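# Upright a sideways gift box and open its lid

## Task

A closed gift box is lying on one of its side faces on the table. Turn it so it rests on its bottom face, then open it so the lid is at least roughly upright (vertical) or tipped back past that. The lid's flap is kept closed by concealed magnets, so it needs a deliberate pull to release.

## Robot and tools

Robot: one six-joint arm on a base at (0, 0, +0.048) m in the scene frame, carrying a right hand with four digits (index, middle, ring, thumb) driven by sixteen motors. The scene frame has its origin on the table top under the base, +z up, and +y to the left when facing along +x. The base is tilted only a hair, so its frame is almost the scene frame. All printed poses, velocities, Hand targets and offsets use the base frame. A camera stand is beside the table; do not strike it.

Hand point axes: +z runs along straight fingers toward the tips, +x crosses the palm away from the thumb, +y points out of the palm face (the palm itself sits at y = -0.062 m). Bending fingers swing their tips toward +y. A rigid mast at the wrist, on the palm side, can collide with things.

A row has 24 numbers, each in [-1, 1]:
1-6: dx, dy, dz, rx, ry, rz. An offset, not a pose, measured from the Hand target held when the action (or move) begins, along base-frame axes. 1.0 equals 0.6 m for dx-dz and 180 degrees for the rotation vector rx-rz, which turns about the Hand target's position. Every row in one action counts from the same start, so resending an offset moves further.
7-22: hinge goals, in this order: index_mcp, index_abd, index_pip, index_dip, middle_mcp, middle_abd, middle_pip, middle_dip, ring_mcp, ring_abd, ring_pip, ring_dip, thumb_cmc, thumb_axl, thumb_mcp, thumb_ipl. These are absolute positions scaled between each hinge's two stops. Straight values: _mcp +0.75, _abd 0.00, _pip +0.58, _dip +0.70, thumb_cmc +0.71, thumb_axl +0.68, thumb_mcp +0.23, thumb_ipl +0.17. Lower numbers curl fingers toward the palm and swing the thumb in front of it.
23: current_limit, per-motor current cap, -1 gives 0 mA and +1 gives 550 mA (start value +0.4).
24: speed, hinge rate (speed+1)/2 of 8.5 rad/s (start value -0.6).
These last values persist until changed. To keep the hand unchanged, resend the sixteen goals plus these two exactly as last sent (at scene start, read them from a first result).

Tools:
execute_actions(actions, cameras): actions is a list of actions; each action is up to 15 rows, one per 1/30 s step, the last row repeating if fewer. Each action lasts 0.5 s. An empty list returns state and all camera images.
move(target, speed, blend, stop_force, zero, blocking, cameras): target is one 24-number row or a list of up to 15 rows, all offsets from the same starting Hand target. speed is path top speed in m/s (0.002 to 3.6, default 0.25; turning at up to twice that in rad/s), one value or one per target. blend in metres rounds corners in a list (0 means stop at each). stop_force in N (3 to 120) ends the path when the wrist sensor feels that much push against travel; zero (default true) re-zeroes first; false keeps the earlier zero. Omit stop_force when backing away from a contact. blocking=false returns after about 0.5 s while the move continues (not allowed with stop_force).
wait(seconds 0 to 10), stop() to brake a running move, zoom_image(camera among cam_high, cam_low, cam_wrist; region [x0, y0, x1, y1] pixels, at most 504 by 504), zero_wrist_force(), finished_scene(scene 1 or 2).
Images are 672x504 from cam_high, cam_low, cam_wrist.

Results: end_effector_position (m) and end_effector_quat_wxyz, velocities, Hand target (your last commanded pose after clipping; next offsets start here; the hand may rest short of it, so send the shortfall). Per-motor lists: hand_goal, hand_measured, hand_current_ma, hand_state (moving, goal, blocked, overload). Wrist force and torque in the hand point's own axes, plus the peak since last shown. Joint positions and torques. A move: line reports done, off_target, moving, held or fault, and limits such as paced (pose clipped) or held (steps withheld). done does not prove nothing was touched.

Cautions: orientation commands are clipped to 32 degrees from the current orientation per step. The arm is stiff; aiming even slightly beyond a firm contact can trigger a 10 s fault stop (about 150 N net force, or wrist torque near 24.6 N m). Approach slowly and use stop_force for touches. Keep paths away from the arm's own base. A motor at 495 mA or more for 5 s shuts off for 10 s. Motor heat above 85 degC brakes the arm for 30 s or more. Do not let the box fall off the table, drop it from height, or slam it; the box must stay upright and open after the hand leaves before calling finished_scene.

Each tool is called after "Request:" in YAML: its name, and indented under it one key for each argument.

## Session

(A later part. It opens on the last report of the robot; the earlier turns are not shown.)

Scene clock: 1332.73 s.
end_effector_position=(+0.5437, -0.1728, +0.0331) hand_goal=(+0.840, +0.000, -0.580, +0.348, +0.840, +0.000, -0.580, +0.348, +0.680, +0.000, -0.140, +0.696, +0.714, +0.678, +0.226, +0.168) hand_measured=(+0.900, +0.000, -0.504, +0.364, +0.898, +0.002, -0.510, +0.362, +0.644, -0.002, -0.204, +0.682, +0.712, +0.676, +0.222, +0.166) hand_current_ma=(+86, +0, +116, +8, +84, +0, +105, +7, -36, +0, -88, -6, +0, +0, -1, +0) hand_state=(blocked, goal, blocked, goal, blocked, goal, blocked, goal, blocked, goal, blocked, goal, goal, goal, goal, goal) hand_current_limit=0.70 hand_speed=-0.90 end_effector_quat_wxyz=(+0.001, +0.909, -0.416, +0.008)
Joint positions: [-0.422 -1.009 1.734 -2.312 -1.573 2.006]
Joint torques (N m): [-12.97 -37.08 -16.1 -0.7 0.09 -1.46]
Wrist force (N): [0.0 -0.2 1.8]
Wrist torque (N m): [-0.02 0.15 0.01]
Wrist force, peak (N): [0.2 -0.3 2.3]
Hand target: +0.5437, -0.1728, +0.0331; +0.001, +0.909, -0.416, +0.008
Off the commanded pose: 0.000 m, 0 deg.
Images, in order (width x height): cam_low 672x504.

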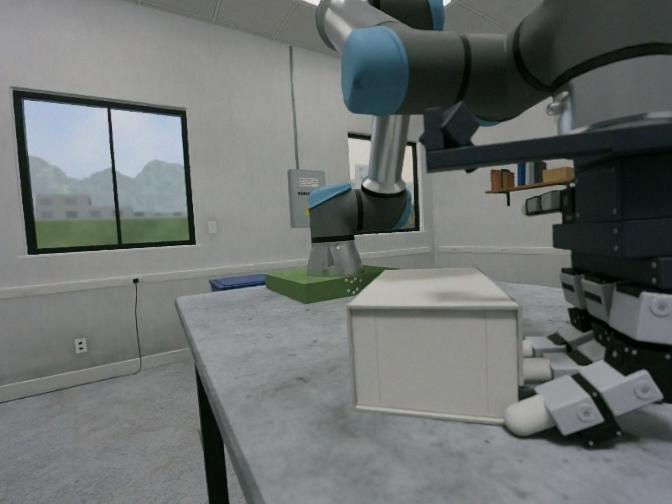

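Request:
move:
  target:
    - [0.0441,0.0383,0.0,0,0,0,0.945,0,-0.445,0.348,0.945,0,-0.445,0.348,0.945,0,-0.445,0.348,0.714,0.678,0.225,0.168,0.7,-0.6]
    - [-0.0379,0.1326,0.0,0,0,0,0.945,0,-0.445,0.348,0.945,0,-0.445,0.348,0.945,0,-0.445,0.348,0.714,0.678,0.225,0.168,0.7,-0.6]
  speed: 0.12
  cameras: ["cam_high", "cam_low", "cam_wrist"]

Request:
zoom_image:
  camera: "cam_high"
  region: [190, 180, 390, 340]

Scene clock: 1375.13 s.
end_effector_position=(+0.5211, -0.0932, +0.0331) hand_goal=(+0.946, +0.000, -0.444, +0.348, +0.946, +0.000, -0.444, +0.348, +0.946, +0.000, -0.444, +0.348, +0.714, +0.678, +0.226, +0.168) hand_measured=(+0.942, +0.000, -0.444, +0.352, +0.942, +0.002, -0.444, +0.352, +0.942, -0.002, -0.438, +0.352, +0.712, +0.676, +0.222, +0.166) hand_current_ma=(-1, +0, +0, +1, -1, +0, +0, +0, -1, +0, +1, +0, +0, +0, -1, +0) hand_state=(goal, goal, goal, goal, goal, goal, goal, goal, goal, goal, goal, goal, goal, goal, goal, goal) hand_current_limit=0.70 hand_speed=-0.60 end_effector_quat_wxyz=(+0.001, +0.909, -0.416, +0.008)
Joint positions: [-0.312 -1.071 1.843 -2.358 -1.575 2.116]
Joint torques (N m): [-14.78 -34.2 -16.63 -0.65 -1.86 -0.87]
Wrist force (N): [-0.1 0.5 0.9]
Wrist torque (N m): [-0.05 0.01 0.04]
Wrist force, peak (N): [0.4 2.7 0.2]
Hand target: +0.5210, -0.0933, +0.0331; +0.001, +0.909, -0.416, +0.008
Off the commanded pose: 0.000 m, 0 deg.
move: done

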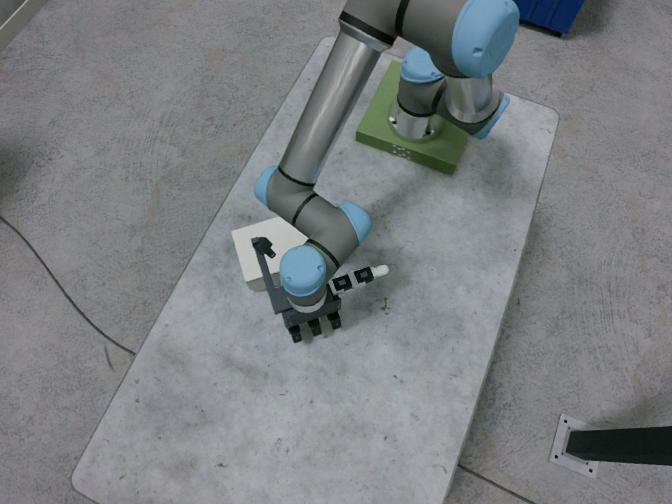

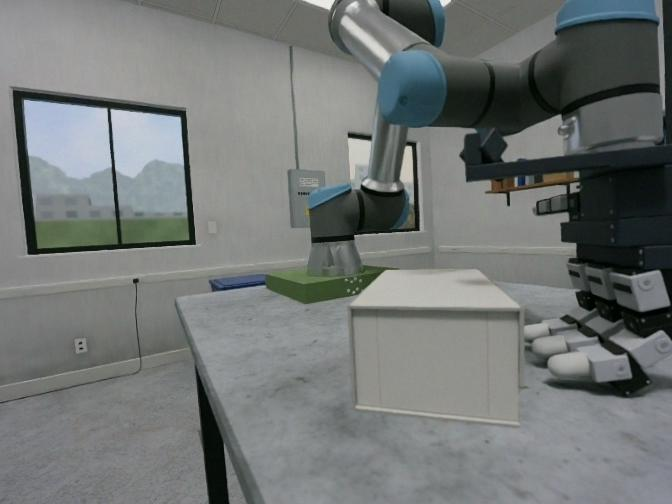

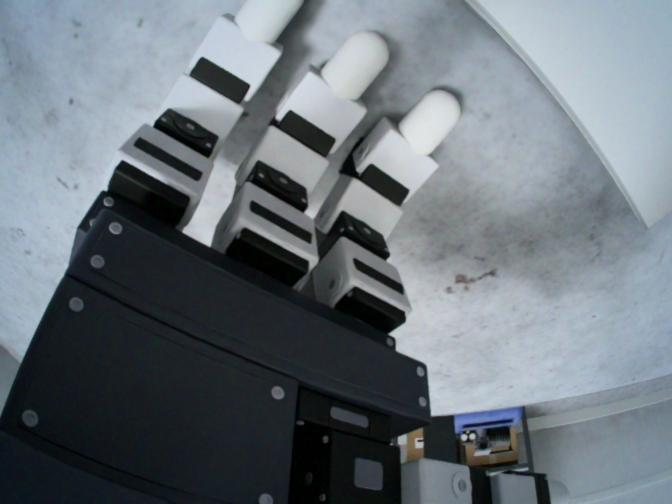

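Scaled by 2.520.

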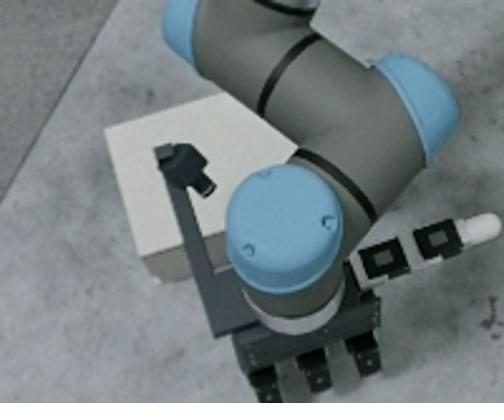

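Request:
move:
  target: [-0.0320,-0.0289,0.0,0,0,0,0.945,0,-0.445,0.348,0.945,0,-0.445,0.348,0.945,0,-0.445,0.348,0.3,0.678,0.225,0.0,0.7,-0.6]
  speed: 0.06
  cameras: ["cam_low", "cam_wrist"]

Scene clock: 1377.23 s.
end_effector_position=(+0.5018, -0.1108, +0.0332) hand_goal=(+0.946, +0.000, -0.444, +0.348, +0.946, +0.000, -0.444, +0.348, +0.946, +0.000, -0.444, +0.348, +0.300, +0.678, +0.226, +0.000) hand_measured=(+0.942, +0.000, -0.444, +0.352, +0.942, +0.002, -0.444, +0.352, +0.942, -0.002, -0.438, +0.352, +0.302, +0.676, +0.222, +0.000) hand_current_ma=(-1, +0, +0, +1, -1, +0, +0, +0, -1, +0, +1, +0, +0, +0, -1, +0) hand_state=(goal, goal, goal, goal, goal, goal, goal, goal, goal, goal, goal, goal, goal, goal, goal, goal) hand_current_limit=0.70 hand_speed=-0.60 end_effector_quat_wxyz=(+0.001, +0.909, -0.416, +0.008)
Joint positions: [-0.352 -1.102 1.896 -2.381 -1.574 2.076]
Joint torques (N m): [15.21 -28.59 -28.43 -0.33 1.74 1.44]
Wrist force (N): [0.3 0.3 0.9]
Wrist torque (N m): [-0.05 -0.06 -0.01]
Wrist force, peak (N): [0.0 1.0 0.9]
Hand target: +0.5018, -0.1106, +0.0331; +0.001, +0.909, -0.416, +0.008
Off the commanded pose: 0.000 m, 0 deg.
move: done
Images, in order (width x height): cam_low 672x504, cam_wrist 672x504.

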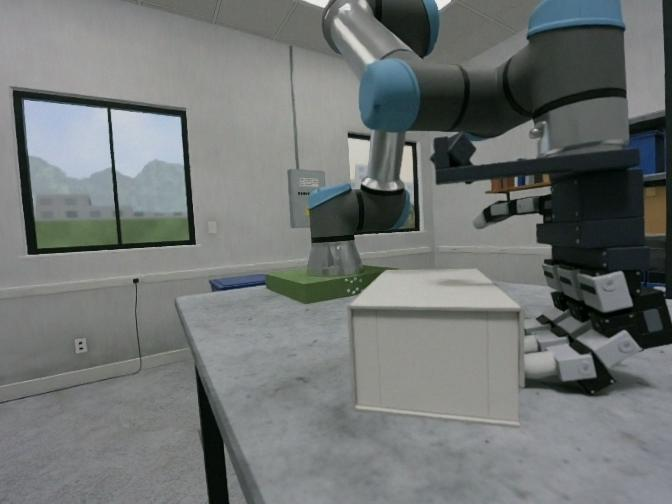

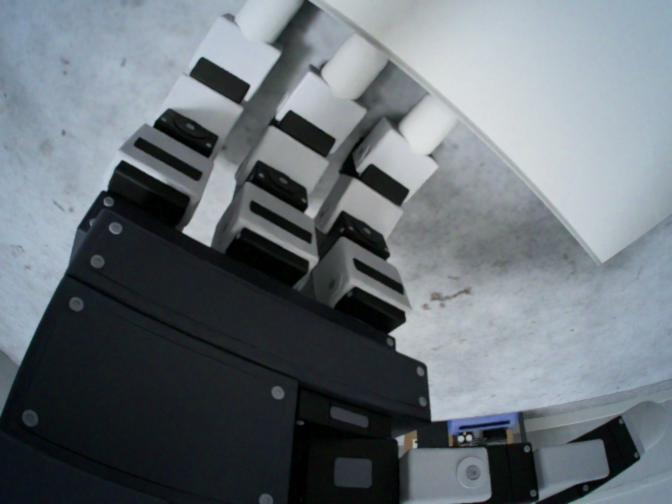

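Request:
move:
  target: [-0.0198,-0.0178,0.0,0,0,0,0.945,0,-0.445,0.348,0.945,0,-0.445,0.348,0.945,0,-0.445,0.348,-0.714,0.678,0.1,-0.3,0.7,-0.6]
  speed: 0.05
  cameras: ["cam_low", "cam_wrist"]

Request:
zoom_image:
  camera: "cam_low"
  region: [440, 270, 640, 460]

Scene clock: 1379.60 s.
end_effector_position=(+0.4899, -0.1213, +0.0331) hand_goal=(+0.946, +0.000, -0.444, +0.348, +0.946, +0.000, -0.444, +0.348, +0.946, +0.000, -0.444, +0.348, -0.714, +0.678, +0.100, -0.300) hand_measured=(+0.948, +0.000, -0.444, +0.348, +0.944, +0.002, -0.444, +0.348, +0.942, -0.002, -0.438, +0.352, -0.712, +0.676, +0.098, -0.298) hand_current_ma=(+0, +0, +0, +0, +0, +0, +0, +0, -1, +0, +1, +0, +0, +0, +0, +0) hand_state=(goal, goal, goal, goal, goal, goal, goal, goal, goal, goal, goal, goal, goal, goal, goal, goal) hand_current_limit=0.70 hand_speed=-0.60 end_effector_quat_wxyz=(+0.001, +0.909, -0.416, +0.008)
Joint positions: [-0.377 -1.12 1.927 -2.393 -1.574 2.051]
Joint torques (N m): [15.29 -27.96 -27.77 -0.49 1.25 1.4]
Wrist force (N): [0.2 0.6 0.7]
Wrist torque (N m): [0.01 -0.10 0.03]
Wrist force, peak (N): [-0.2 -1.5 -0.2]
Hand target: +0.4899, -0.1213, +0.0331; +0.001, +0.909, -0.416, +0.008
Off the commanded pose: 0.000 m, 0 deg.
move: done
Images, in order (width x height): cam_low 672x504, cam_wrist 672x504.

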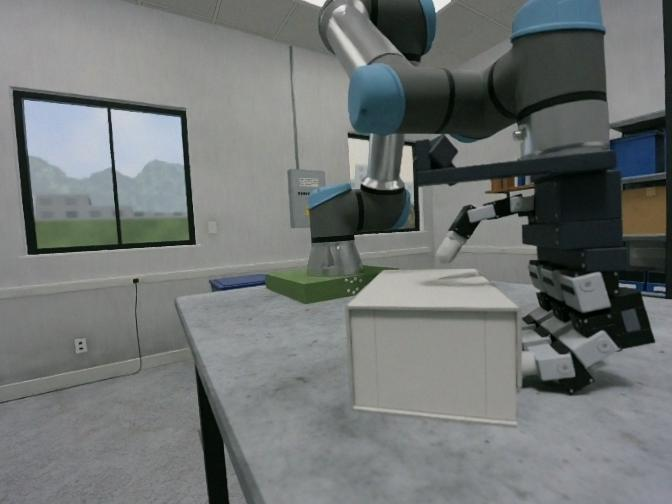

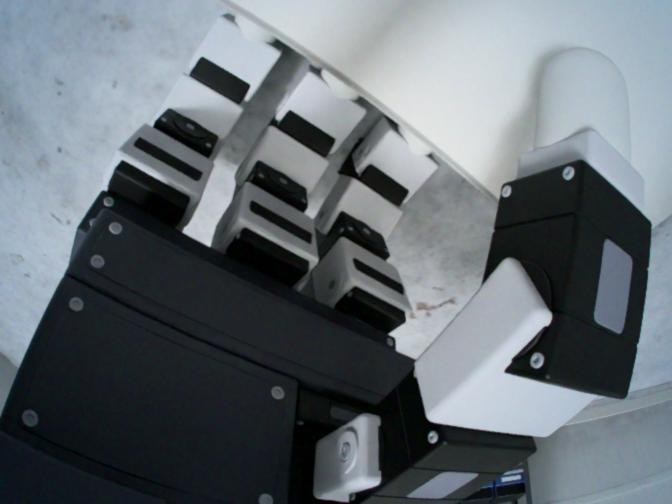

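Scaled by 2.520.

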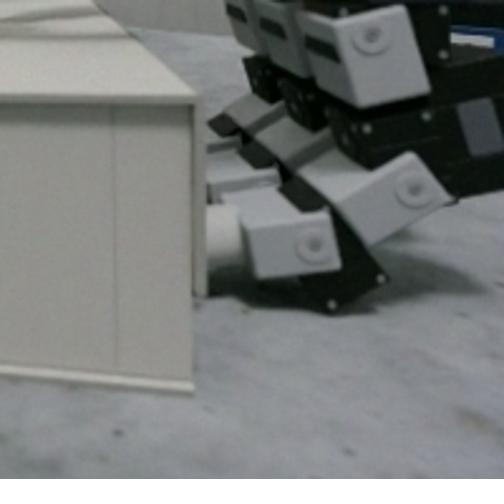

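Request:
execute_actions:
  actions:
    - [[0,0,0,0,0,0,0.945,0,-0.445,0.348,0.945,0,-0.445,0.348,0.945,0,-0.445,0.348,-0.714,0.678,-0.1,-0.37,0.7,-0.75]]
    - [[0,0,0,0,0,0,0.91,0,-0.49,0.348,0.91,0,-0.49,0.348,0.91,0,-0.49,0.348,-0.714,0.678,-0.16,-0.37,0.7,-0.85]]
    - [[0,0,0,0,0,0,0.89,0,-0.51,0.348,0.89,0,-0.51,0.348,0.89,0,-0.51,0.348,-0.714,0.678,-0.17,-0.37,0.7,-0.85]]

Scene clock: 1385.33 s.
end_effector_position=(+0.4899, -0.1213, +0.0331) hand_goal=(+0.890, +0.000, -0.510, +0.348, +0.890, +0.000, -0.510, +0.348, +0.890, +0.000, -0.510, +0.348, -0.714, +0.678, -0.170, -0.370) hand_measured=(+0.940, +0.000, -0.458, +0.356, +0.940, +0.002, -0.468, +0.354, +0.936, -0.002, -0.474, +0.354, -0.712, +0.676, -0.074, -0.354) hand_current_ma=(+64, +0, +60, +2, +62, +0, +41, +1, +56, +0, +33, +1, +0, +0, +283, +13) hand_state=(blocked, goal, blocked, goal, blocked, goal, blocked, goal, blocked, goal, blocked, goal, goal, goal, blocked, goal) hand_current_limit=0.70 hand_speed=-0.85 end_effector_quat_wxyz=(+0.001, +0.909, -0.416, +0.008)
Joint positions: [-0.377 -1.12 1.927 -2.393 -1.574 2.051]
Joint torques (N m): [10.99 -27.39 -24.37 -0.94 -1.75 1.35]
Wrist force (N): [0.2 -0.9 -0.1]
Wrist torque (N m): [0.08 -0.13 -0.04]
Wrist force, peak (N): [0.2 -1.7 -1.7]
Hand target: +0.4899, -0.1213, +0.0331; +0.001, +0.909, -0.416, +0.008
Off the commanded pose: 0.000 m, 0 deg.

Request:
move:
  target:
    - [-0.1167,0.0683,0,0,0,-0.0722,0.89,0,-0.51,0.348,0.89,0,-0.51,0.348,0.89,0,-0.51,0.348,-0.714,0.678,-0.17,-0.37,0.7,-0.85]
    - [-0.25,0.152,0,0,0,-0.1556,0.89,0,-0.51,0.348,0.89,0,-0.51,0.348,0.89,0,-0.51,0.348,-0.714,0.678,-0.17,-0.37,0.7,-0.85]
    - [-0.308,0.2189,-0.001,0,0,-0.2278,0.89,0,-0.51,0.348,0.89,0,-0.51,0.348,0.89,0,-0.51,0.348,-0.714,0.678,-0.17,-0.37,0.7,-0.85]
  speed: 0.1
  blend: [0.03, 0.03, 0]
  cameras: ["cam_high", "cam_low", "cam_wrist"]

Request:
zoom_image:
  camera: "cam_high"
  region: [270, 40, 510, 240]

Scene clock: 1391.53 s.
end_effector_position=(+0.3051, +0.0101, +0.0325) hand_goal=(+0.890, +0.000, -0.510, +0.348, +0.890, +0.000, -0.510, +0.348, +0.890, +0.000, -0.510, +0.348, -0.714, +0.678, -0.170, -0.370) hand_measured=(+0.934, +0.000, -0.466, +0.360, +0.930, +0.002, -0.476, +0.354, +0.926, -0.002, -0.480, +0.354, -0.712, +0.680, -0.084, -0.348) hand_current_ma=(+49, +0, +45, +4, +44, +0, +29, +1, +36, +0, +22, +1, +0, +0, +236, +22) hand_state=(blocked, goal, blocked, goal, blocked, goal, blocked, goal, blocked, goal, blocked, goal, goal, goal, blocked, blocked) hand_current_limit=0.70 hand_speed=-0.85 end_effector_quat_wxyz=(+0.004, +0.706, -0.708, +0.007)
Joint positions: [-0.374 -1.467 2.436 -2.55 -1.583 2.77]
Joint torques (N m): [1.77 -8.9 -24.64 -0.75 -2.37 0.47]
Wrist force (N): [-0.5 0.9 1.0]
Wrist torque (N m): [0.13 -0.17 0.05]
Wrist force, peak (N): [1.7 -1.7 -0.8]
Hand target: +0.3051, +0.0100, +0.0325; +0.004, +0.706, -0.708, +0.007
Off the commanded pose: 0.000 m, 0 deg.
move: done

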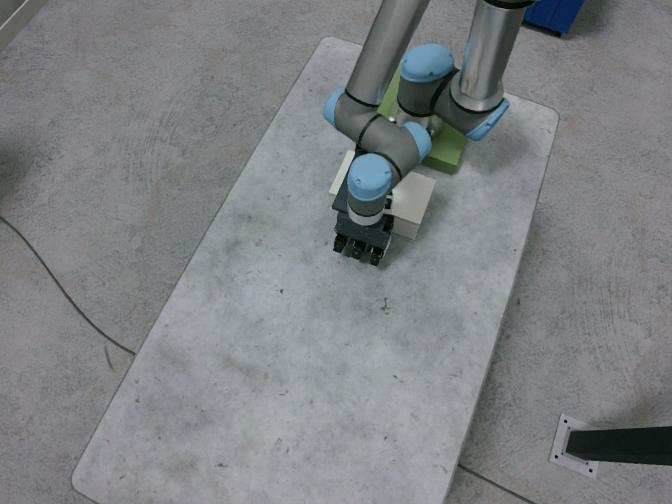

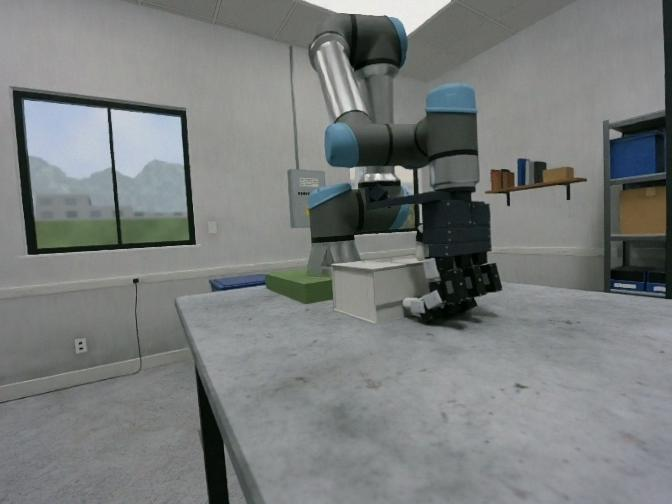

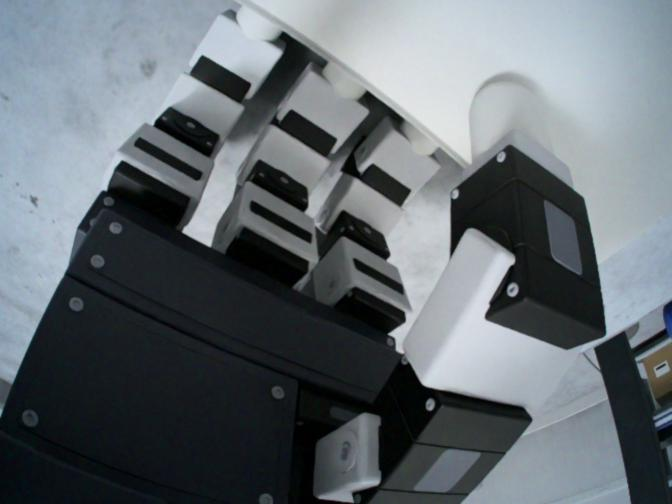

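Scaled by 2.100.

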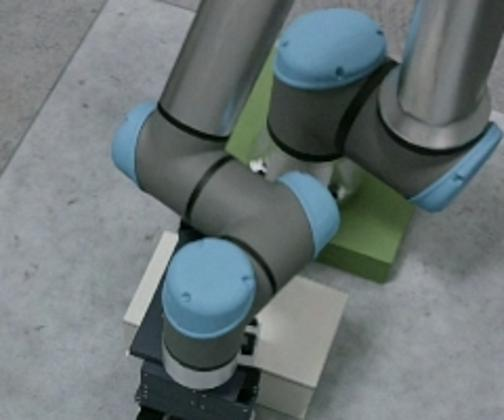

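Request:
move:
  target: [-0.1,0.0,0.0,0,0,-0.0083,0.89,0,-0.51,0.348,0.89,0,-0.51,0.348,0.89,0,-0.51,0.348,-0.714,0.678,-0.17,-0.37,0.7,-0.85]
  speed: 0.04
  stop_force: 6
  cameras: ["cam_high", "cam_low", "cam_wrist"]

Request:
zoom_image:
  camera: "cam_high"
  region: [290, 60, 490, 220]

Request:
zoom_image:
  camera: "cam_low"
  region: [260, 220, 520, 350]

Scene clock: 1398.00 s.
end_effector_position=(+0.2451, +0.0100, +0.0325) hand_goal=(+0.890, +0.000, -0.510, +0.348, +0.890, +0.000, -0.510, +0.348, +0.890, +0.000, -0.510, +0.348, -0.714, +0.678, -0.170, -0.370) hand_measured=(+0.932, +0.000, -0.468, +0.360, +0.928, +0.002, -0.478, +0.354, +0.922, -0.002, -0.482, +0.354, -0.712, +0.680, -0.084, -0.346) hand_current_ma=(+45, +0, +41, +4, +39, +0, +25, +1, +30, +0, +19, +1, +0, +0, +236, +25) hand_state=(blocked, goal, blocked, goal, blocked, goal, blocked, goal, blocked, goal, blocked, goal, goal, goal, blocked, blocked) hand_current_limit=0.70 hand_speed=-0.85 end_effector_quat_wxyz=(+0.004, +0.697, -0.717, +0.007)
Joint positions: [-0.453 -1.614 2.592 -2.559 -1.583 2.717]
Joint torques (N m): [14.32 -2.05 -25.25 -3.75 1.35 1.37]
Wrist force (N): [0.5 1.9 0.0]
Wrist torque (N m): [0.15 -0.11 0.04]
Wrist force, peak (N): [0.0 -1.7 -2.5]
Hand target: +0.2451, +0.0100, +0.0325; +0.004, +0.697, -0.717, +0.007
Off the commanded pose: 0.000 m, 0 deg.
move: done

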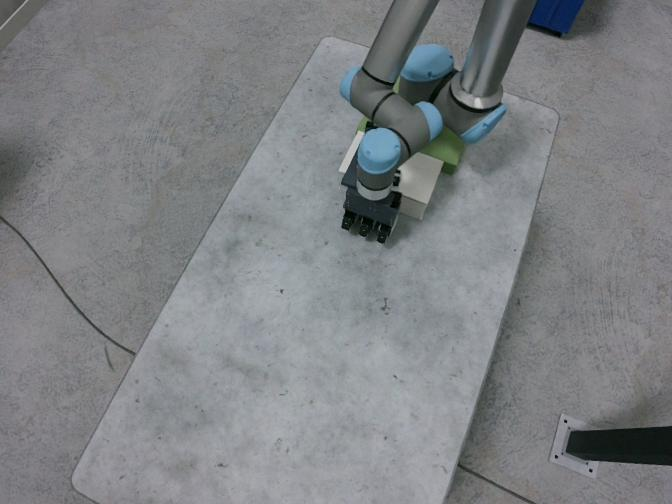

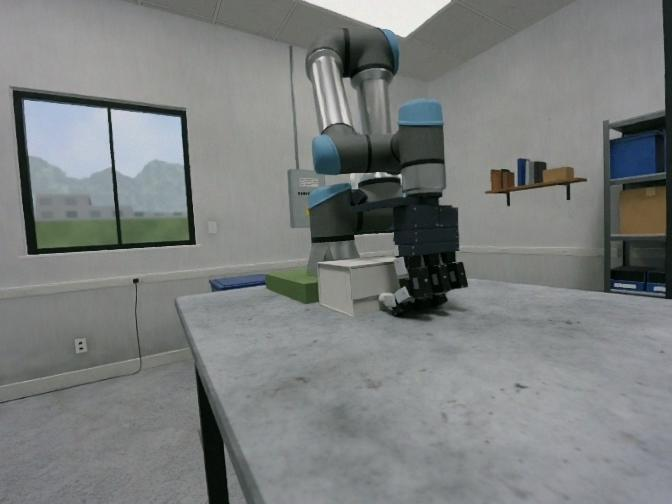

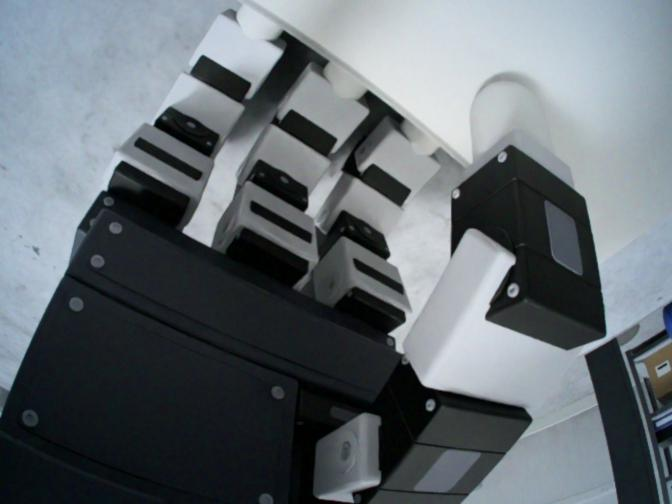

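Scaled by 2.520.

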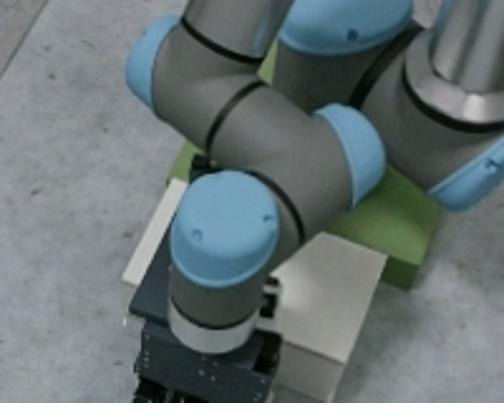

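Scaled by 1.938.

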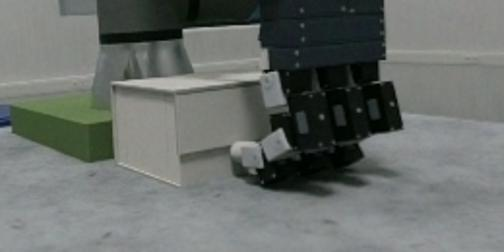

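Request:
move:
  target: [-0.06,0.0,0.0,0,0,0,0.89,0,-0.51,0.348,0.89,0,-0.51,0.348,0.89,0,-0.51,0.348,-0.714,0.678,-0.17,-0.37,0.7,-0.85]
  speed: 0.03
  stop_force: 5
  cameras: ["cam_high", "cam_low"]

Request:
zoom_image:
  camera: "cam_high"
  region: [290, 60, 490, 220]

Request:
zoom_image:
  camera: "cam_low"
  region: [260, 240, 480, 340]

Scene clock: 1405.83 s.
end_effector_position=(+0.2162, +0.0100, +0.0324) hand_goal=(+0.890, +0.000, -0.510, +0.348, +0.890, +0.000, -0.510, +0.348, +0.890, +0.000, -0.510, +0.348, -0.714, +0.678, -0.170, -0.370) hand_measured=(+0.926, +0.000, -0.472, +0.360, +0.924, +0.002, -0.482, +0.352, +0.922, +0.000, -0.486, +0.354, -0.710, +0.682, -0.084, -0.342) hand_current_ma=(+35, +0, +35, +4, +33, +0, +21, +1, +30, +0, +15, +2, +0, +1, +236, +33) hand_state=(blocked, goal, blocked, goal, blocked, goal, blocked, goal, blocked, goal, blocked, goal, goal, goal, blocked, blocked) hand_current_limit=0.70 hand_speed=-0.85 end_effector_quat_wxyz=(+0.004, +0.697, -0.717, +0.007)
Joint positions: [-0.499 -1.699 2.664 -2.546 -1.582 2.671]
Joint torques (N m): [14.3 -19.94 -9.07 -4.01 -2.45 -1.17]
Wrist force (N): [-0.5 2.6 -0.1]
Wrist torque (N m): [0.14 -0.17 0.01]
Wrist force, peak (N): [-2.2 -10.6 -5.7]
Hand target: +0.2162, +0.0101, +0.0324; +0.004, +0.697, -0.717, +0.007 (not the last commanded pose)
Off the commanded pose: 0.007 m, 0 deg.
move: contact
Images, in order (width x height): cam_high 672x504, cam_low 672x504.

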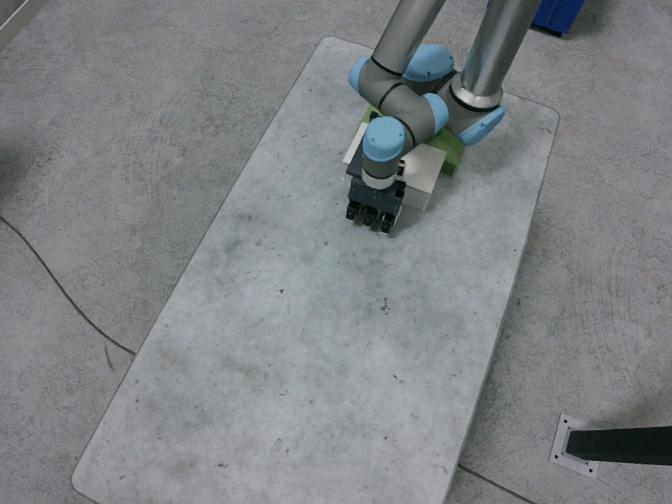

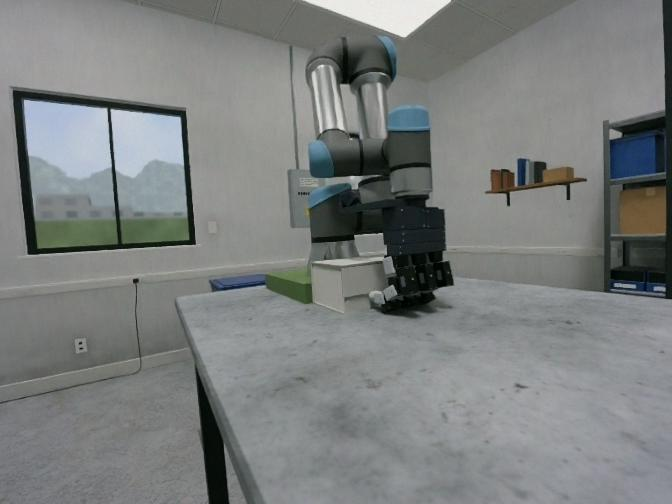

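Scaled by 2.520.

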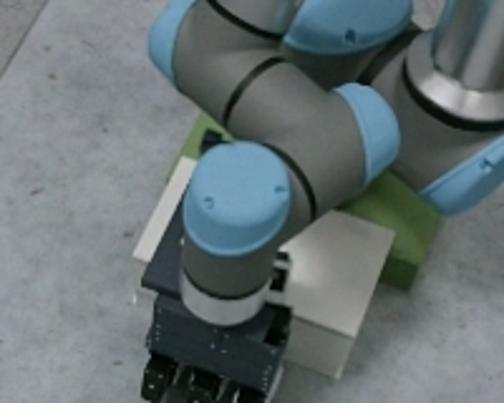

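Scaled by 2.291.

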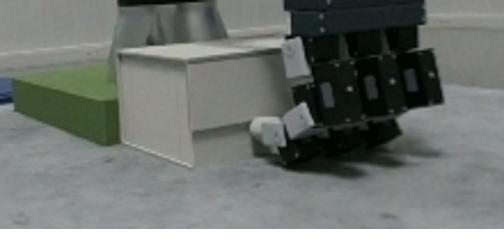

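Request:
execute_actions:
  actions:
    - [[0,0,0,0,0,0,0.90,0,-0.49,0.348,1.0,0,-0.56,0.45,0.90,0,-0.49,0.348,-0.714,0.678,0.0,-0.3,0.7,-0.8]]
    - [[0,0,0,0,0,0,0.90,0,-0.49,0.348,1.0,0,-0.66,0.696,0.90,0,-0.49,0.348,-0.714,0.678,0.15,-0.2,0.7,-0.8]]
    - [[0,0,0,0,0,0,0.90,0,-0.49,0.348,0.93,0,-0.56,0.696,0.90,0,-0.49,0.348,-0.714,0.678,0.15,-0.2,0.7,-0.8]]
    - [[0,0,0,0,0,0,0.89,0,-0.50,0.348,0.88,0,-0.50,0.696,0.89,0,-0.50,0.348,-0.714,0.678,0.15,-0.2,0.7,-0.88]]
  cameras: ["cam_low", "cam_wrist"]

Request:
zoom_image:
  camera: "cam_low"
  region: [290, 230, 470, 330]

Scene clock: 1411.57 s.
end_effector_position=(+0.2162, +0.0101, +0.0324) hand_goal=(+0.890, +0.000, -0.500, +0.348, +0.880, +0.000, -0.500, +0.696, +0.890, +0.000, -0.500, +0.348, -0.714, +0.678, +0.150, -0.200) hand_measured=(+0.924, +0.000, -0.472, +0.360, +0.894, +0.002, -0.516, +0.692, +0.920, +0.000, -0.482, +0.354, -0.712, +0.680, +0.138, -0.204) hand_current_ma=(+33, +0, +21, +4, +6, +0, -8, -1, +26, +0, +9, +2, +0, +0, -6, -1) hand_state=(blocked, goal, blocked, goal, goal, goal, goal, goal, blocked, goal, goal, goal, goal, goal, goal, goal) hand_current_limit=0.70 hand_speed=-0.88 end_effector_quat_wxyz=(+0.004, +0.697, -0.717, +0.007)
Joint positions: [-0.499 -1.699 2.664 -2.546 -1.582 2.671]
Joint torques (N m): [12.48 -10.14 -8.87 -1.11 -1.31 -1.03]
Wrist force (N): [-0.3 -3.7 0.7]
Wrist torque (N m): [0.15 -0.09 -0.09]
Wrist force, peak (N): [-1.4 -6.0 -3.2]
Hand target: +0.2162, +0.0101, +0.0324; +0.004, +0.697, -0.717, +0.007
Off the commanded pose: 0.000 m, 0 deg.
Images, in order (width x height): cam_low 672x504, cam_wrist 672x504.

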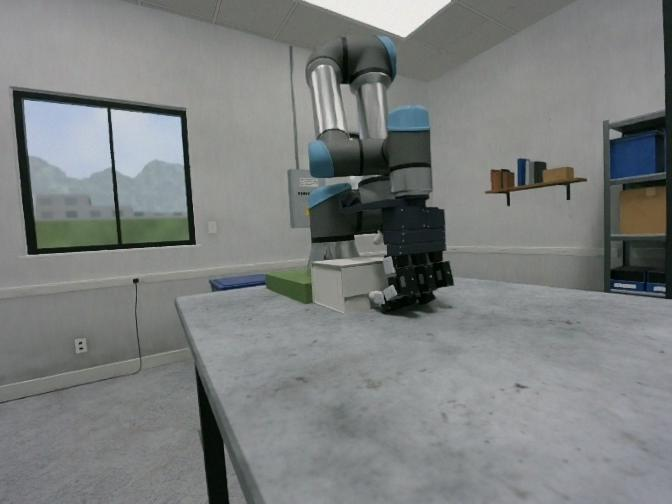

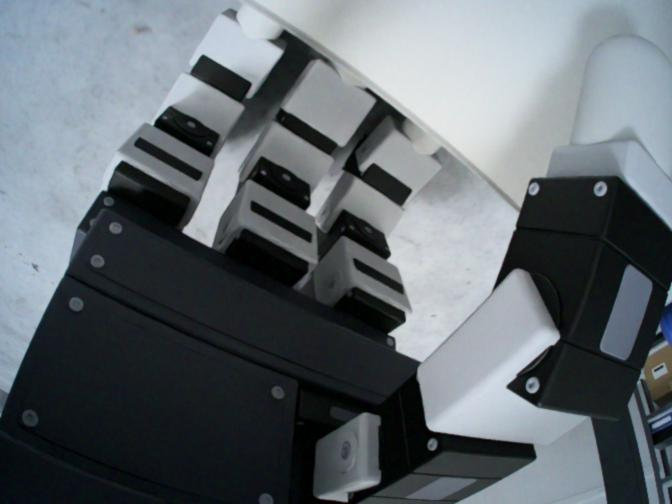

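Scaled by 2.800.

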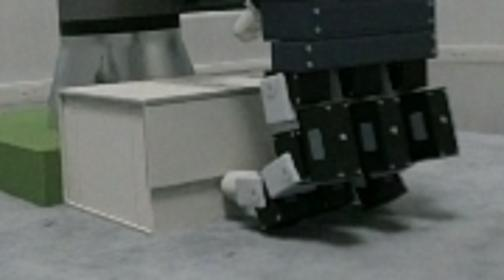

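Request:
execute_actions:
  actions:
    - [[-0.0025,0,0,0,0,0,0.86,0,-0.54,0.348,0.83,0,-0.46,0.696,0.86,0,-0.54,0.348,-0.714,0.678,0.15,-0.2,0.7,-0.9]]

Request:
execute_actions:
  actions:
    - [[-0.0025,0,0,0,0,0,0.83,0,-0.58,0.348,0.80,0,-0.43,0.696,0.83,0,-0.58,0.348,-0.714,0.678,0.15,-0.2,0.7,-0.9]]

Request:
execute_actions:
  actions:
    - [[0,0,0,0,0,0,0.80,0,-0.62,0.348,0.77,0,-0.40,0.696,0.80,0,-0.62,0.348,-0.714,0.678,0.15,-0.2,0.7,-0.9]]
  cameras: ["cam_low", "cam_wrist"]

Request:
zoom_image:
  camera: "cam_low"
  region: [290, 230, 470, 330]

Scene clock: 1413.57 s.
end_effector_position=(+0.2147, +0.0101, +0.0324) hand_goal=(+0.860, +0.000, -0.540, +0.348, +0.830, +0.000, -0.460, +0.696, +0.860, +0.000, -0.540, +0.348, -0.714, +0.678, +0.150, -0.200) hand_measured=(+0.932, +0.000, -0.480, +0.360, +0.898, +0.002, -0.512, +0.678, +0.928, +0.000, -0.492, +0.354, -0.712, +0.680, +0.138, -0.204) hand_current_ma=(+118, +0, +78, +4, +110, +0, -61, -9, +107, +0, +53, +2, +0, +0, -6, -1) hand_state=(blocked, goal, blocked, goal, blocked, goal, blocked, goal, blocked, goal, blocked, goal, goal, goal, goal, goal) hand_current_limit=0.70 hand_speed=-0.90 end_effector_quat_wxyz=(+0.004, +0.697, -0.717, +0.007)
Joint positions: [-0.502 -1.704 2.668 -2.545 -1.582 2.668]
Joint torques (N m): [-5.09 5.62 -13.72 4.1 -1.47 1.08]
Wrist force (N): [-1.9 -22.2 -4.4]
Wrist torque (N m): [0.76 -0.11 -0.41]
Wrist force, peak (N): [-1.8 -23.2 -4.7]
Hand target: +0.2147, +0.0101, +0.0324; +0.004, +0.697, -0.717, +0.007
Off the commanded pose: 0.000 m, 0 deg.

Scene clock: 1414.27 s.
end_effector_position=(+0.2132, +0.0101, +0.0324) hand_goal=(+0.830, +0.000, -0.580, +0.348, +0.800, +0.000, -0.430, +0.696, +0.830, +0.000, -0.580, +0.348, -0.714, +0.678, +0.150, -0.200) hand_measured=(+0.942, +0.002, -0.494, +0.360, +0.908, +0.002, -0.510, +0.664, +0.940, +0.000, -0.506, +0.354, -0.712, +0.680, +0.138, -0.204) hand_current_ma=(+263, +0, +150, +4, +244, +0, -128, -27, +252, +0, +112, +2, +0, +0, -6, -1) hand_state=(blocked, goal, blocked, goal, blocked, goal, blocked, blocked, blocked, goal, blocked, goal, goal, goal, goal, goal) hand_current_limit=0.70 hand_speed=-0.90 end_effector_quat_wxyz=(+0.004, +0.697, -0.717, +0.007)
Joint positions: [-0.505 -1.709 2.671 -2.544 -1.582 2.666]
Joint torques (N m): [12.78 9.22 -5.8 6.57 -7.36 1]
Wrist force (N): [-3.1 -34.3 -8.3]
Wrist torque (N m): [1.50 -0.08 -0.71]
Wrist force, peak (N): [-3.7 -35.1 -8.3]
Hand target: +0.2132, +0.0101, +0.0324; +0.004, +0.697, -0.717, +0.007
Off the commanded pose: 0.000 m, 0 deg.

Scene clock: 1414.97 s.
end_effector_position=(+0.2132, +0.0101, +0.0324) hand_goal=(+0.800, +0.000, -0.620, +0.348, +0.770, +0.000, -0.400, +0.696, +0.800, +0.000, -0.620, +0.348, -0.714, +0.678, +0.150, -0.200) hand_measured=(+0.942, +0.002, -0.498, +0.362, +0.908, +0.002, -0.508, +0.662, +0.940, +0.000, -0.514, +0.362, -0.712, +0.680, +0.138, -0.204) hand_current_ma=(+399, +0, +274, +6, +376, +0, -220, -30, +385, +0, +211, +6, +0, +0, -6, -1) hand_state=(blocked, goal, blocked, goal, blocked, goal, blocked, blocked, blocked, goal, blocked, goal, goal, goal, goal, goal) hand_current_limit=0.70 hand_speed=-0.90 end_effector_quat_wxyz=(+0.004, +0.697, -0.717, +0.007)
Joint positions: [-0.504 -1.709 2.671 -2.544 -1.582 2.666]
Joint torques (N m): [11.93 8.24 -5.71 6.4 -7.41 0.99]
Wrist force (N): [-2.8 -34.7 -6.4]
Wrist torque (N m): [1.50 -0.16 -0.72]
Wrist force, peak (N): [-2.8 -34.7 -6.4]
Hand target: +0.2132, +0.0101, +0.0324; +0.004, +0.697, -0.717, +0.007
Off the commanded pose: 0.000 m, 0 deg.
Images, in order (width x height): cam_low 672x504, cam_wrist 672x504.

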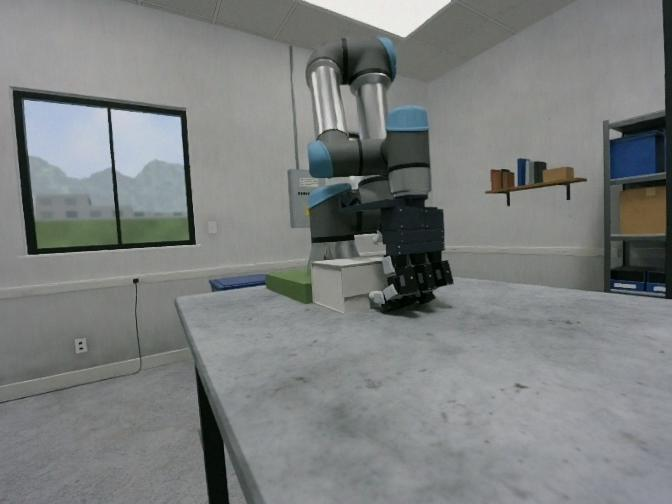

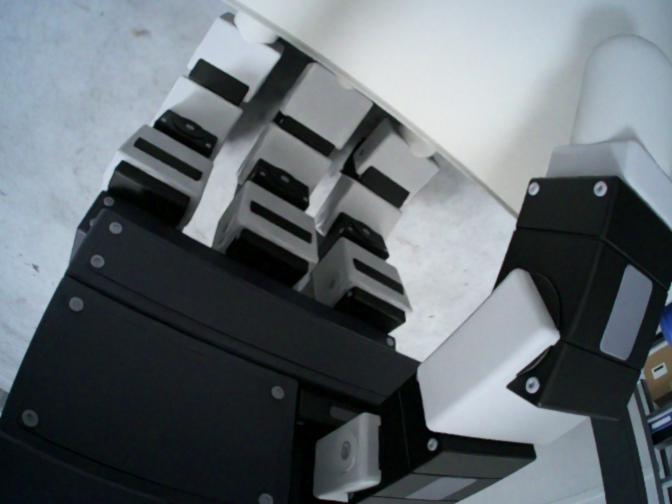

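Scaled by 2.800.

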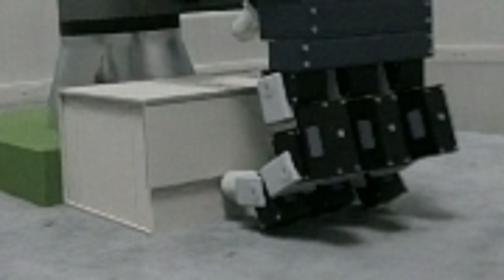

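Request:
execute_actions:
  actions:
    - [[0,0,0,0,0,0,0.96,0,-0.56,0.348,0.77,0,-0.40,0.696,0.96,0,-0.56,0.348,-0.714,0.678,0.15,-0.2,0.7,-0.85]]

Request:
execute_actions:
  actions:
    - [[0,0,0,0,0,0,0.92,0,-0.62,0.348,0.75,0,-0.36,0.696,0.92,0,-0.62,0.348,-0.714,0.678,0.15,-0.2,0.75,-0.88]]

Request:
execute_actions:
  actions:
    - [[0,0,0,0,0,0,0.90,0,-0.68,0.348,0.73,0,-0.32,0.696,0.90,0,-0.68,0.348,-0.714,0.678,0.15,-0.2,0.75,-0.88]]
  cameras: ["cam_low", "cam_wrist"]

Request:
zoom_image:
  camera: "cam_low"
  region: [290, 230, 470, 330]

Scene clock: 1418.47 s.
end_effector_position=(+0.2132, +0.0100, +0.0324) hand_goal=(+0.960, +0.000, -0.560, +0.348, +0.770, +0.000, -0.400, +0.696, +0.960, +0.000, -0.560, +0.348, -0.714, +0.678, +0.150, -0.200) hand_measured=(+0.970, +0.002, -0.528, +0.362, +0.908, +0.004, -0.508, +0.658, +0.966, +0.000, -0.532, +0.362, -0.712, +0.680, +0.138, -0.204) hand_current_ma=(+3, +0, +27, +5, +377, +0, -220, -35, +2, +0, +20, +6, +0, +0, -6, -1) hand_state=(goal, goal, blocked, goal, blocked, goal, blocked, blocked, goal, goal, blocked, goal, goal, goal, goal, goal) hand_current_limit=0.70 hand_speed=-0.85 end_effector_quat_wxyz=(+0.004, +0.697, -0.717, +0.007)
Joint positions: [-0.504 -1.709 2.671 -2.544 -1.583 2.666]
Joint torques (N m): [12.9 5.31 -5.67 2.3 -1.37 0.87]
Wrist force (N): [-0.9 -21.3 -8.6]
Wrist torque (N m): [0.77 0.04 -0.41]
Wrist force, peak (N): [-2.9 -34.9 -6.5]
Hand target: +0.2132, +0.0101, +0.0324; +0.004, +0.697, -0.717, +0.007
Off the commanded pose: 0.000 m, 0 deg.

Scene clock: 1419.17 s.
end_effector_position=(+0.2132, +0.0101, +0.0324) hand_goal=(+0.920, +0.000, -0.620, +0.348, +0.750, +0.000, -0.360, +0.696, +0.920, +0.000, -0.620, +0.348, -0.714, +0.678, +0.150, -0.200) hand_measured=(+0.968, +0.002, -0.538, +0.364, +0.908, +0.004, -0.500, +0.650, +0.966, +0.000, -0.544, +0.366, -0.712, +0.680, +0.138, -0.204) hand_current_ma=(+60, +0, +138, +9, +479, +0, -350, -49, +57, +0, +117, +9, +0, +0, -6, -1) hand_state=(blocked, goal, blocked, goal, blocked, goal, blocked, blocked, blocked, goal, blocked, goal, goal, goal, goal, goal) hand_current_limit=0.75 hand_speed=-0.88 end_effector_quat_wxyz=(+0.004, +0.697, -0.717, +0.007)
Joint positions: [-0.504 -1.709 2.671 -2.544 -1.582 2.666]
Joint torques (N m): [13.05 4.01 -6.29 1.11 -0.72 0.57]
Wrist force (N): [-1.0 -22.3 -6.6]
Wrist torque (N m): [0.81 -0.02 -0.43]
Wrist force, peak (N): [-0.8 -22.4 -6.7]
Hand target: +0.2132, +0.0101, +0.0324; +0.004, +0.697, -0.717, +0.007
Off the commanded pose: 0.000 m, 0 deg.

Scene clock: 1419.87 s.
end_effector_position=(+0.2132, +0.0101, +0.0324) hand_goal=(+0.900, +0.000, -0.680, +0.348, +0.730, +0.000, -0.320, +0.696, +0.900, +0.000, -0.680, +0.348, -0.714, +0.678, +0.150, -0.200) hand_measured=(+0.968, +0.002, -0.552, +0.376, +0.908, +0.004, -0.492, +0.642, +0.966, +0.000, -0.562, +0.376, -0.712, +0.680, +0.138, -0.204) hand_current_ma=(+111, +0, +297, +20, +481, +0, -481, -65, +106, +0, +259, +22, +0, +0, -6, -1) hand_state=(blocked, goal, blocked, blocked, blocked, goal, blocked, blocked, blocked, goal, blocked, blocked, goal, goal, goal, goal) hand_current_limit=0.75 hand_speed=-0.88 end_effector_quat_wxyz=(+0.004, +0.697, -0.717, +0.007)
Joint positions: [-0.504 -1.709 2.671 -2.544 -1.582 2.666]
Joint torques (N m): [12.05 2.55 -5.94 1.38 -1.73 0.61]
Wrist force (N): [-0.6 -24.0 -5.0]
Wrist torque (N m): [0.89 -0.06 -0.44]
Wrist force, peak (N): [-0.7 -24.1 -5.2]
Hand target: +0.2132, +0.0101, +0.0324; +0.004, +0.697, -0.717, +0.007
Off the commanded pose: 0.000 m, 0 deg.
Images, in order (width x height): cam_low 672x504, cam_wrist 672x504.

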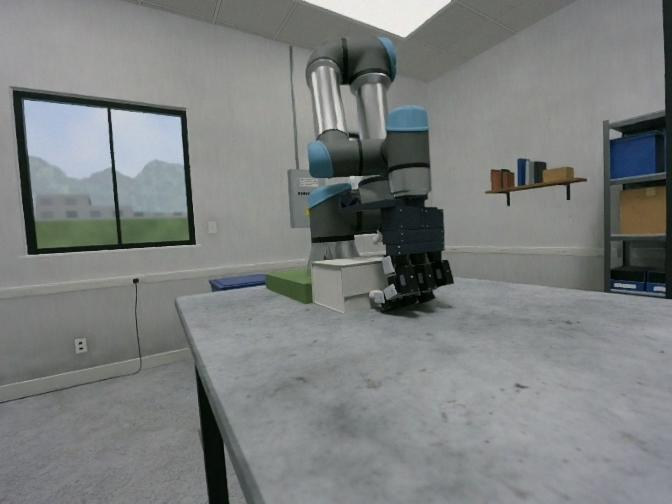

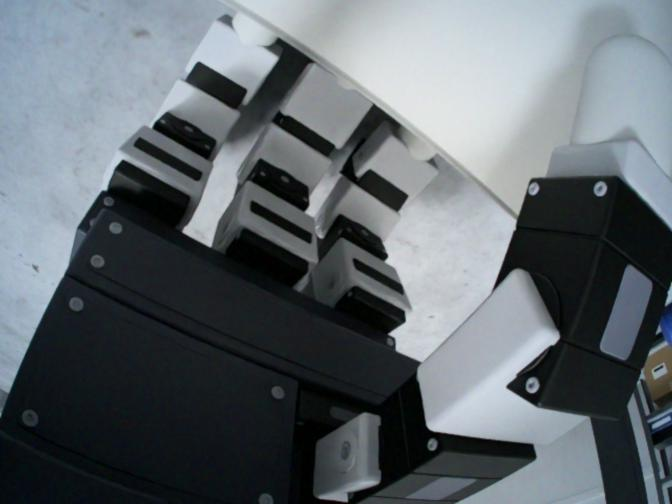

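Scaled by 2.800.

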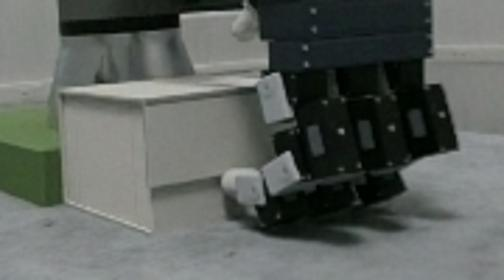

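Request:
execute_actions:
  actions:
    - [[0,0,0,0,0,0,0.88,0,-0.75,0.3,0.73,0,-0.32,0.696,0.88,0,-0.75,0.3,-0.714,0.678,0.15,-0.2,0.78,-0.88]]

Request:
execute_actions:
  actions:
    - [[0,0,0,0,0,0,0.85,0,-0.85,0.25,0.73,0,-0.32,0.696,0.85,0,-0.85,0.25,-0.714,0.678,0.15,-0.2,0.78,-0.85]]
  cameras: ["cam_low", "cam_wrist"]

Request:
zoom_image:
  camera: "cam_low"
  region: [290, 230, 470, 330]

Scene clock: 1424.07 s.
end_effector_position=(+0.2132, +0.0101, +0.0324) hand_goal=(+0.880, +0.000, -0.750, +0.300, +0.730, +0.000, -0.320, +0.696, +0.880, +0.000, -0.750, +0.300, -0.714, +0.678, +0.150, -0.200) hand_measured=(+0.968, +0.002, -0.568, +0.376, +0.908, +0.004, -0.492, +0.642, +0.972, +0.000, -0.616, +0.366, -0.712, +0.680, +0.138, -0.204) hand_current_ma=(+174, +0, +490, +118, +490, +0, -489, -66, +187, +0, +325, +93, +0, +0, -6, -1) hand_state=(blocked, goal, blocked, blocked, blocked, goal, blocked, blocked, blocked, goal, blocked, blocked, goal, goal, goal, goal) hand_current_limit=0.78 hand_speed=-0.88 end_effector_quat_wxyz=(+0.004, +0.697, -0.717, +0.007)
Joint positions: [-0.504 -1.709 2.671 -2.544 -1.582 2.666]
Joint torques (N m): [12.14 -5.86 -6.08 2.65 -4.55 -0.06]
Wrist force (N): [-0.7 -27.7 -4.2]
Wrist torque (N m): [1.05 -0.06 -0.57]
Wrist force, peak (N): [-0.7 -27.7 -4.2]
Hand target: +0.2132, +0.0101, +0.0324; +0.004, +0.697, -0.717, +0.007
Off the commanded pose: 0.000 m, 0 deg.

Scene clock: 1424.77 s.
end_effector_position=(+0.2132, +0.0101, +0.0324) hand_goal=(+0.850, +0.000, -0.850, +0.250, +0.730, +0.000, -0.320, +0.696, +0.850, +0.000, -0.850, +0.250, -0.714, +0.678, +0.150, -0.200) hand_measured=(+0.968, +0.002, -0.568, +0.342, +0.908, +0.004, -0.492, +0.642, +0.972, +0.000, -0.630, +0.336, -0.712, +0.680, +0.138, -0.204) hand_current_ma=(+290, +0, +490, +165, +489, +0, -489, -66, +306, +0, +489, +148, +0, +0, -6, -1) hand_state=(blocked, goal, blocked, blocked, blocked, goal, blocked, blocked, blocked, goal, blocked, blocked, goal, goal, goal, goal) hand_current_limit=0.78 hand_speed=-0.85 end_effector_quat_wxyz=(+0.004, +0.697, -0.717, +0.007)
Joint positions: [-0.504 -1.709 2.671 -2.544 -1.582 2.666]
Joint torques (N m): [11.28 -8.01 -6.39 2.86 -4.73 -0.12]
Wrist force (N): [-0.5 -28.6 -2.6]
Wrist torque (N m): [1.12 -0.13 -0.60]
Wrist force, peak (N): [-0.8 -28.7 -2.4]
Hand target: +0.2132, +0.0101, +0.0324; +0.004, +0.697, -0.717, +0.007
Off the commanded pose: 0.000 m, 0 deg.
Images, in order (width x height): cam_low 672x504, cam_wrist 672x504.

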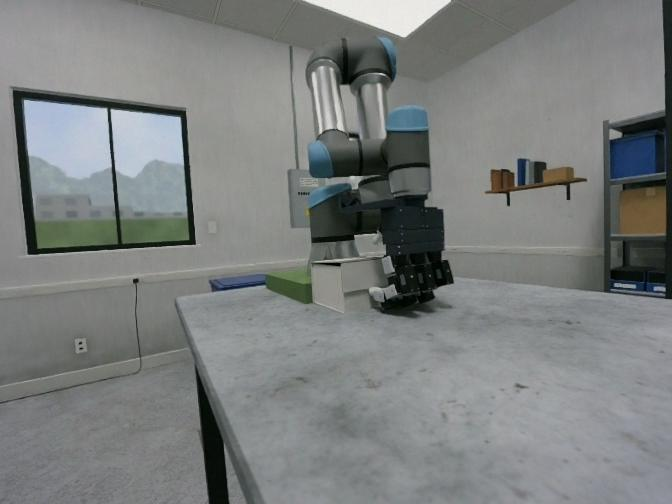

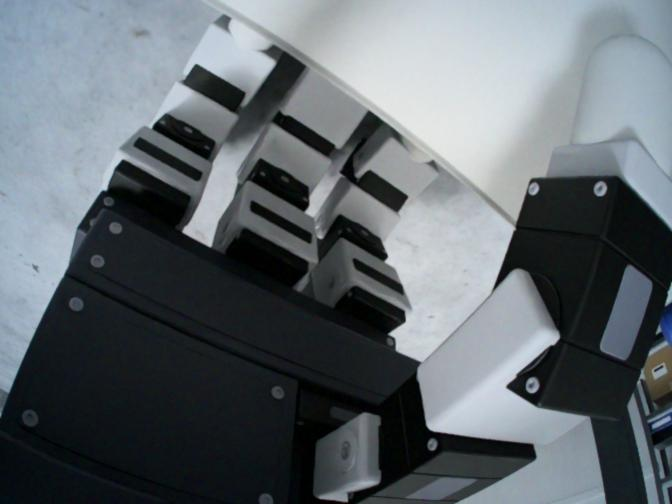

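Scaled by 2.800.

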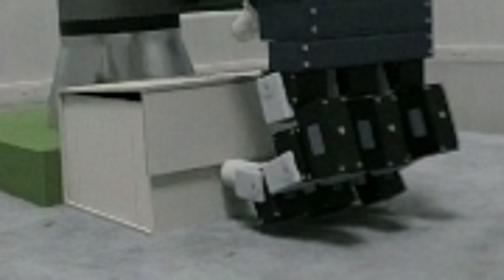

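Request:
execute_actions:
  actions:
    - [[0.003,0,0.003,0,0,0,0.95,0,-0.70,0.3,0.90,0,-0.52,0.696,0.95,0,-0.70,0.3,-0.714,0.678,0.15,-0.2,0.6,-0.85]]
    - [[0.003,0,0.008,0,0,0,0.95,0,-0.70,0.3,1.0,0,-0.60,0.696,0.95,0,-0.70,0.3,-0.714,0.678,0.15,-0.2,0.6,-0.85]]
  cameras: ["cam_low", "cam_wrist"]

Request:
zoom_image:
  camera: "cam_low"
  region: [290, 230, 470, 330]

Scene clock: 1429.20 s.
end_effector_position=(+0.2168, +0.0101, +0.0390) hand_goal=(+0.950, +0.000, -0.700, +0.300, +1.000, +0.000, -0.600, +0.696, +0.950, +0.000, -0.700, +0.300, -0.714, +0.678, +0.150, -0.200) hand_measured=(+0.964, +0.002, -0.680, +0.308, +0.994, +0.002, -0.592, +0.694, +0.964, +0.000, -0.686, +0.306, -0.712, +0.680, +0.140, -0.204) hand_current_ma=(+7, +0, +11, +2, -1, +0, +2, +0, +8, +0, +6, +1, +0, +0, -6, -1) hand_state=(goal, goal, goal, goal, goal, goal, goal, goal, goal, goal, goal, goal, goal, goal, goal, goal) hand_current_limit=0.60 hand_speed=-0.85 end_effector_quat_wxyz=(+0.004, +0.697, -0.717, +0.007)
Joint positions: [-0.498 -1.724 2.654 -2.511 -1.582 2.672]
Joint torques (N m): [-12.94 0.84 -10.46 -0.27 1.31 -1.21]
Wrist force (N): [0.8 -1.0 1.2]
Wrist torque (N m): [-0.04 -0.15 0.04]
Wrist force, peak (N): [-0.7 -28.8 -2.5]
Hand target: +0.2168, +0.0101, +0.0390; +0.004, +0.697, -0.717, +0.007
Off the commanded pose: 0.000 m, 0 deg.
Images, in order (width x height): cam_low 672x504, cam_wrist 672x504.

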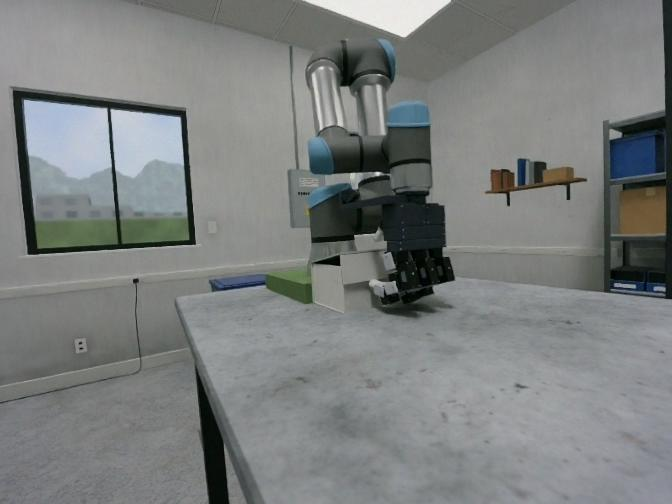

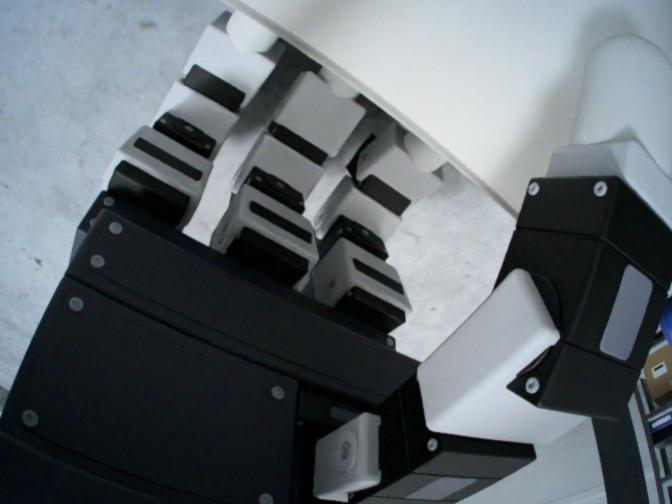

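Scaled by 2.800.

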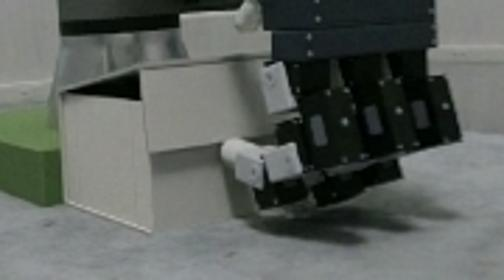

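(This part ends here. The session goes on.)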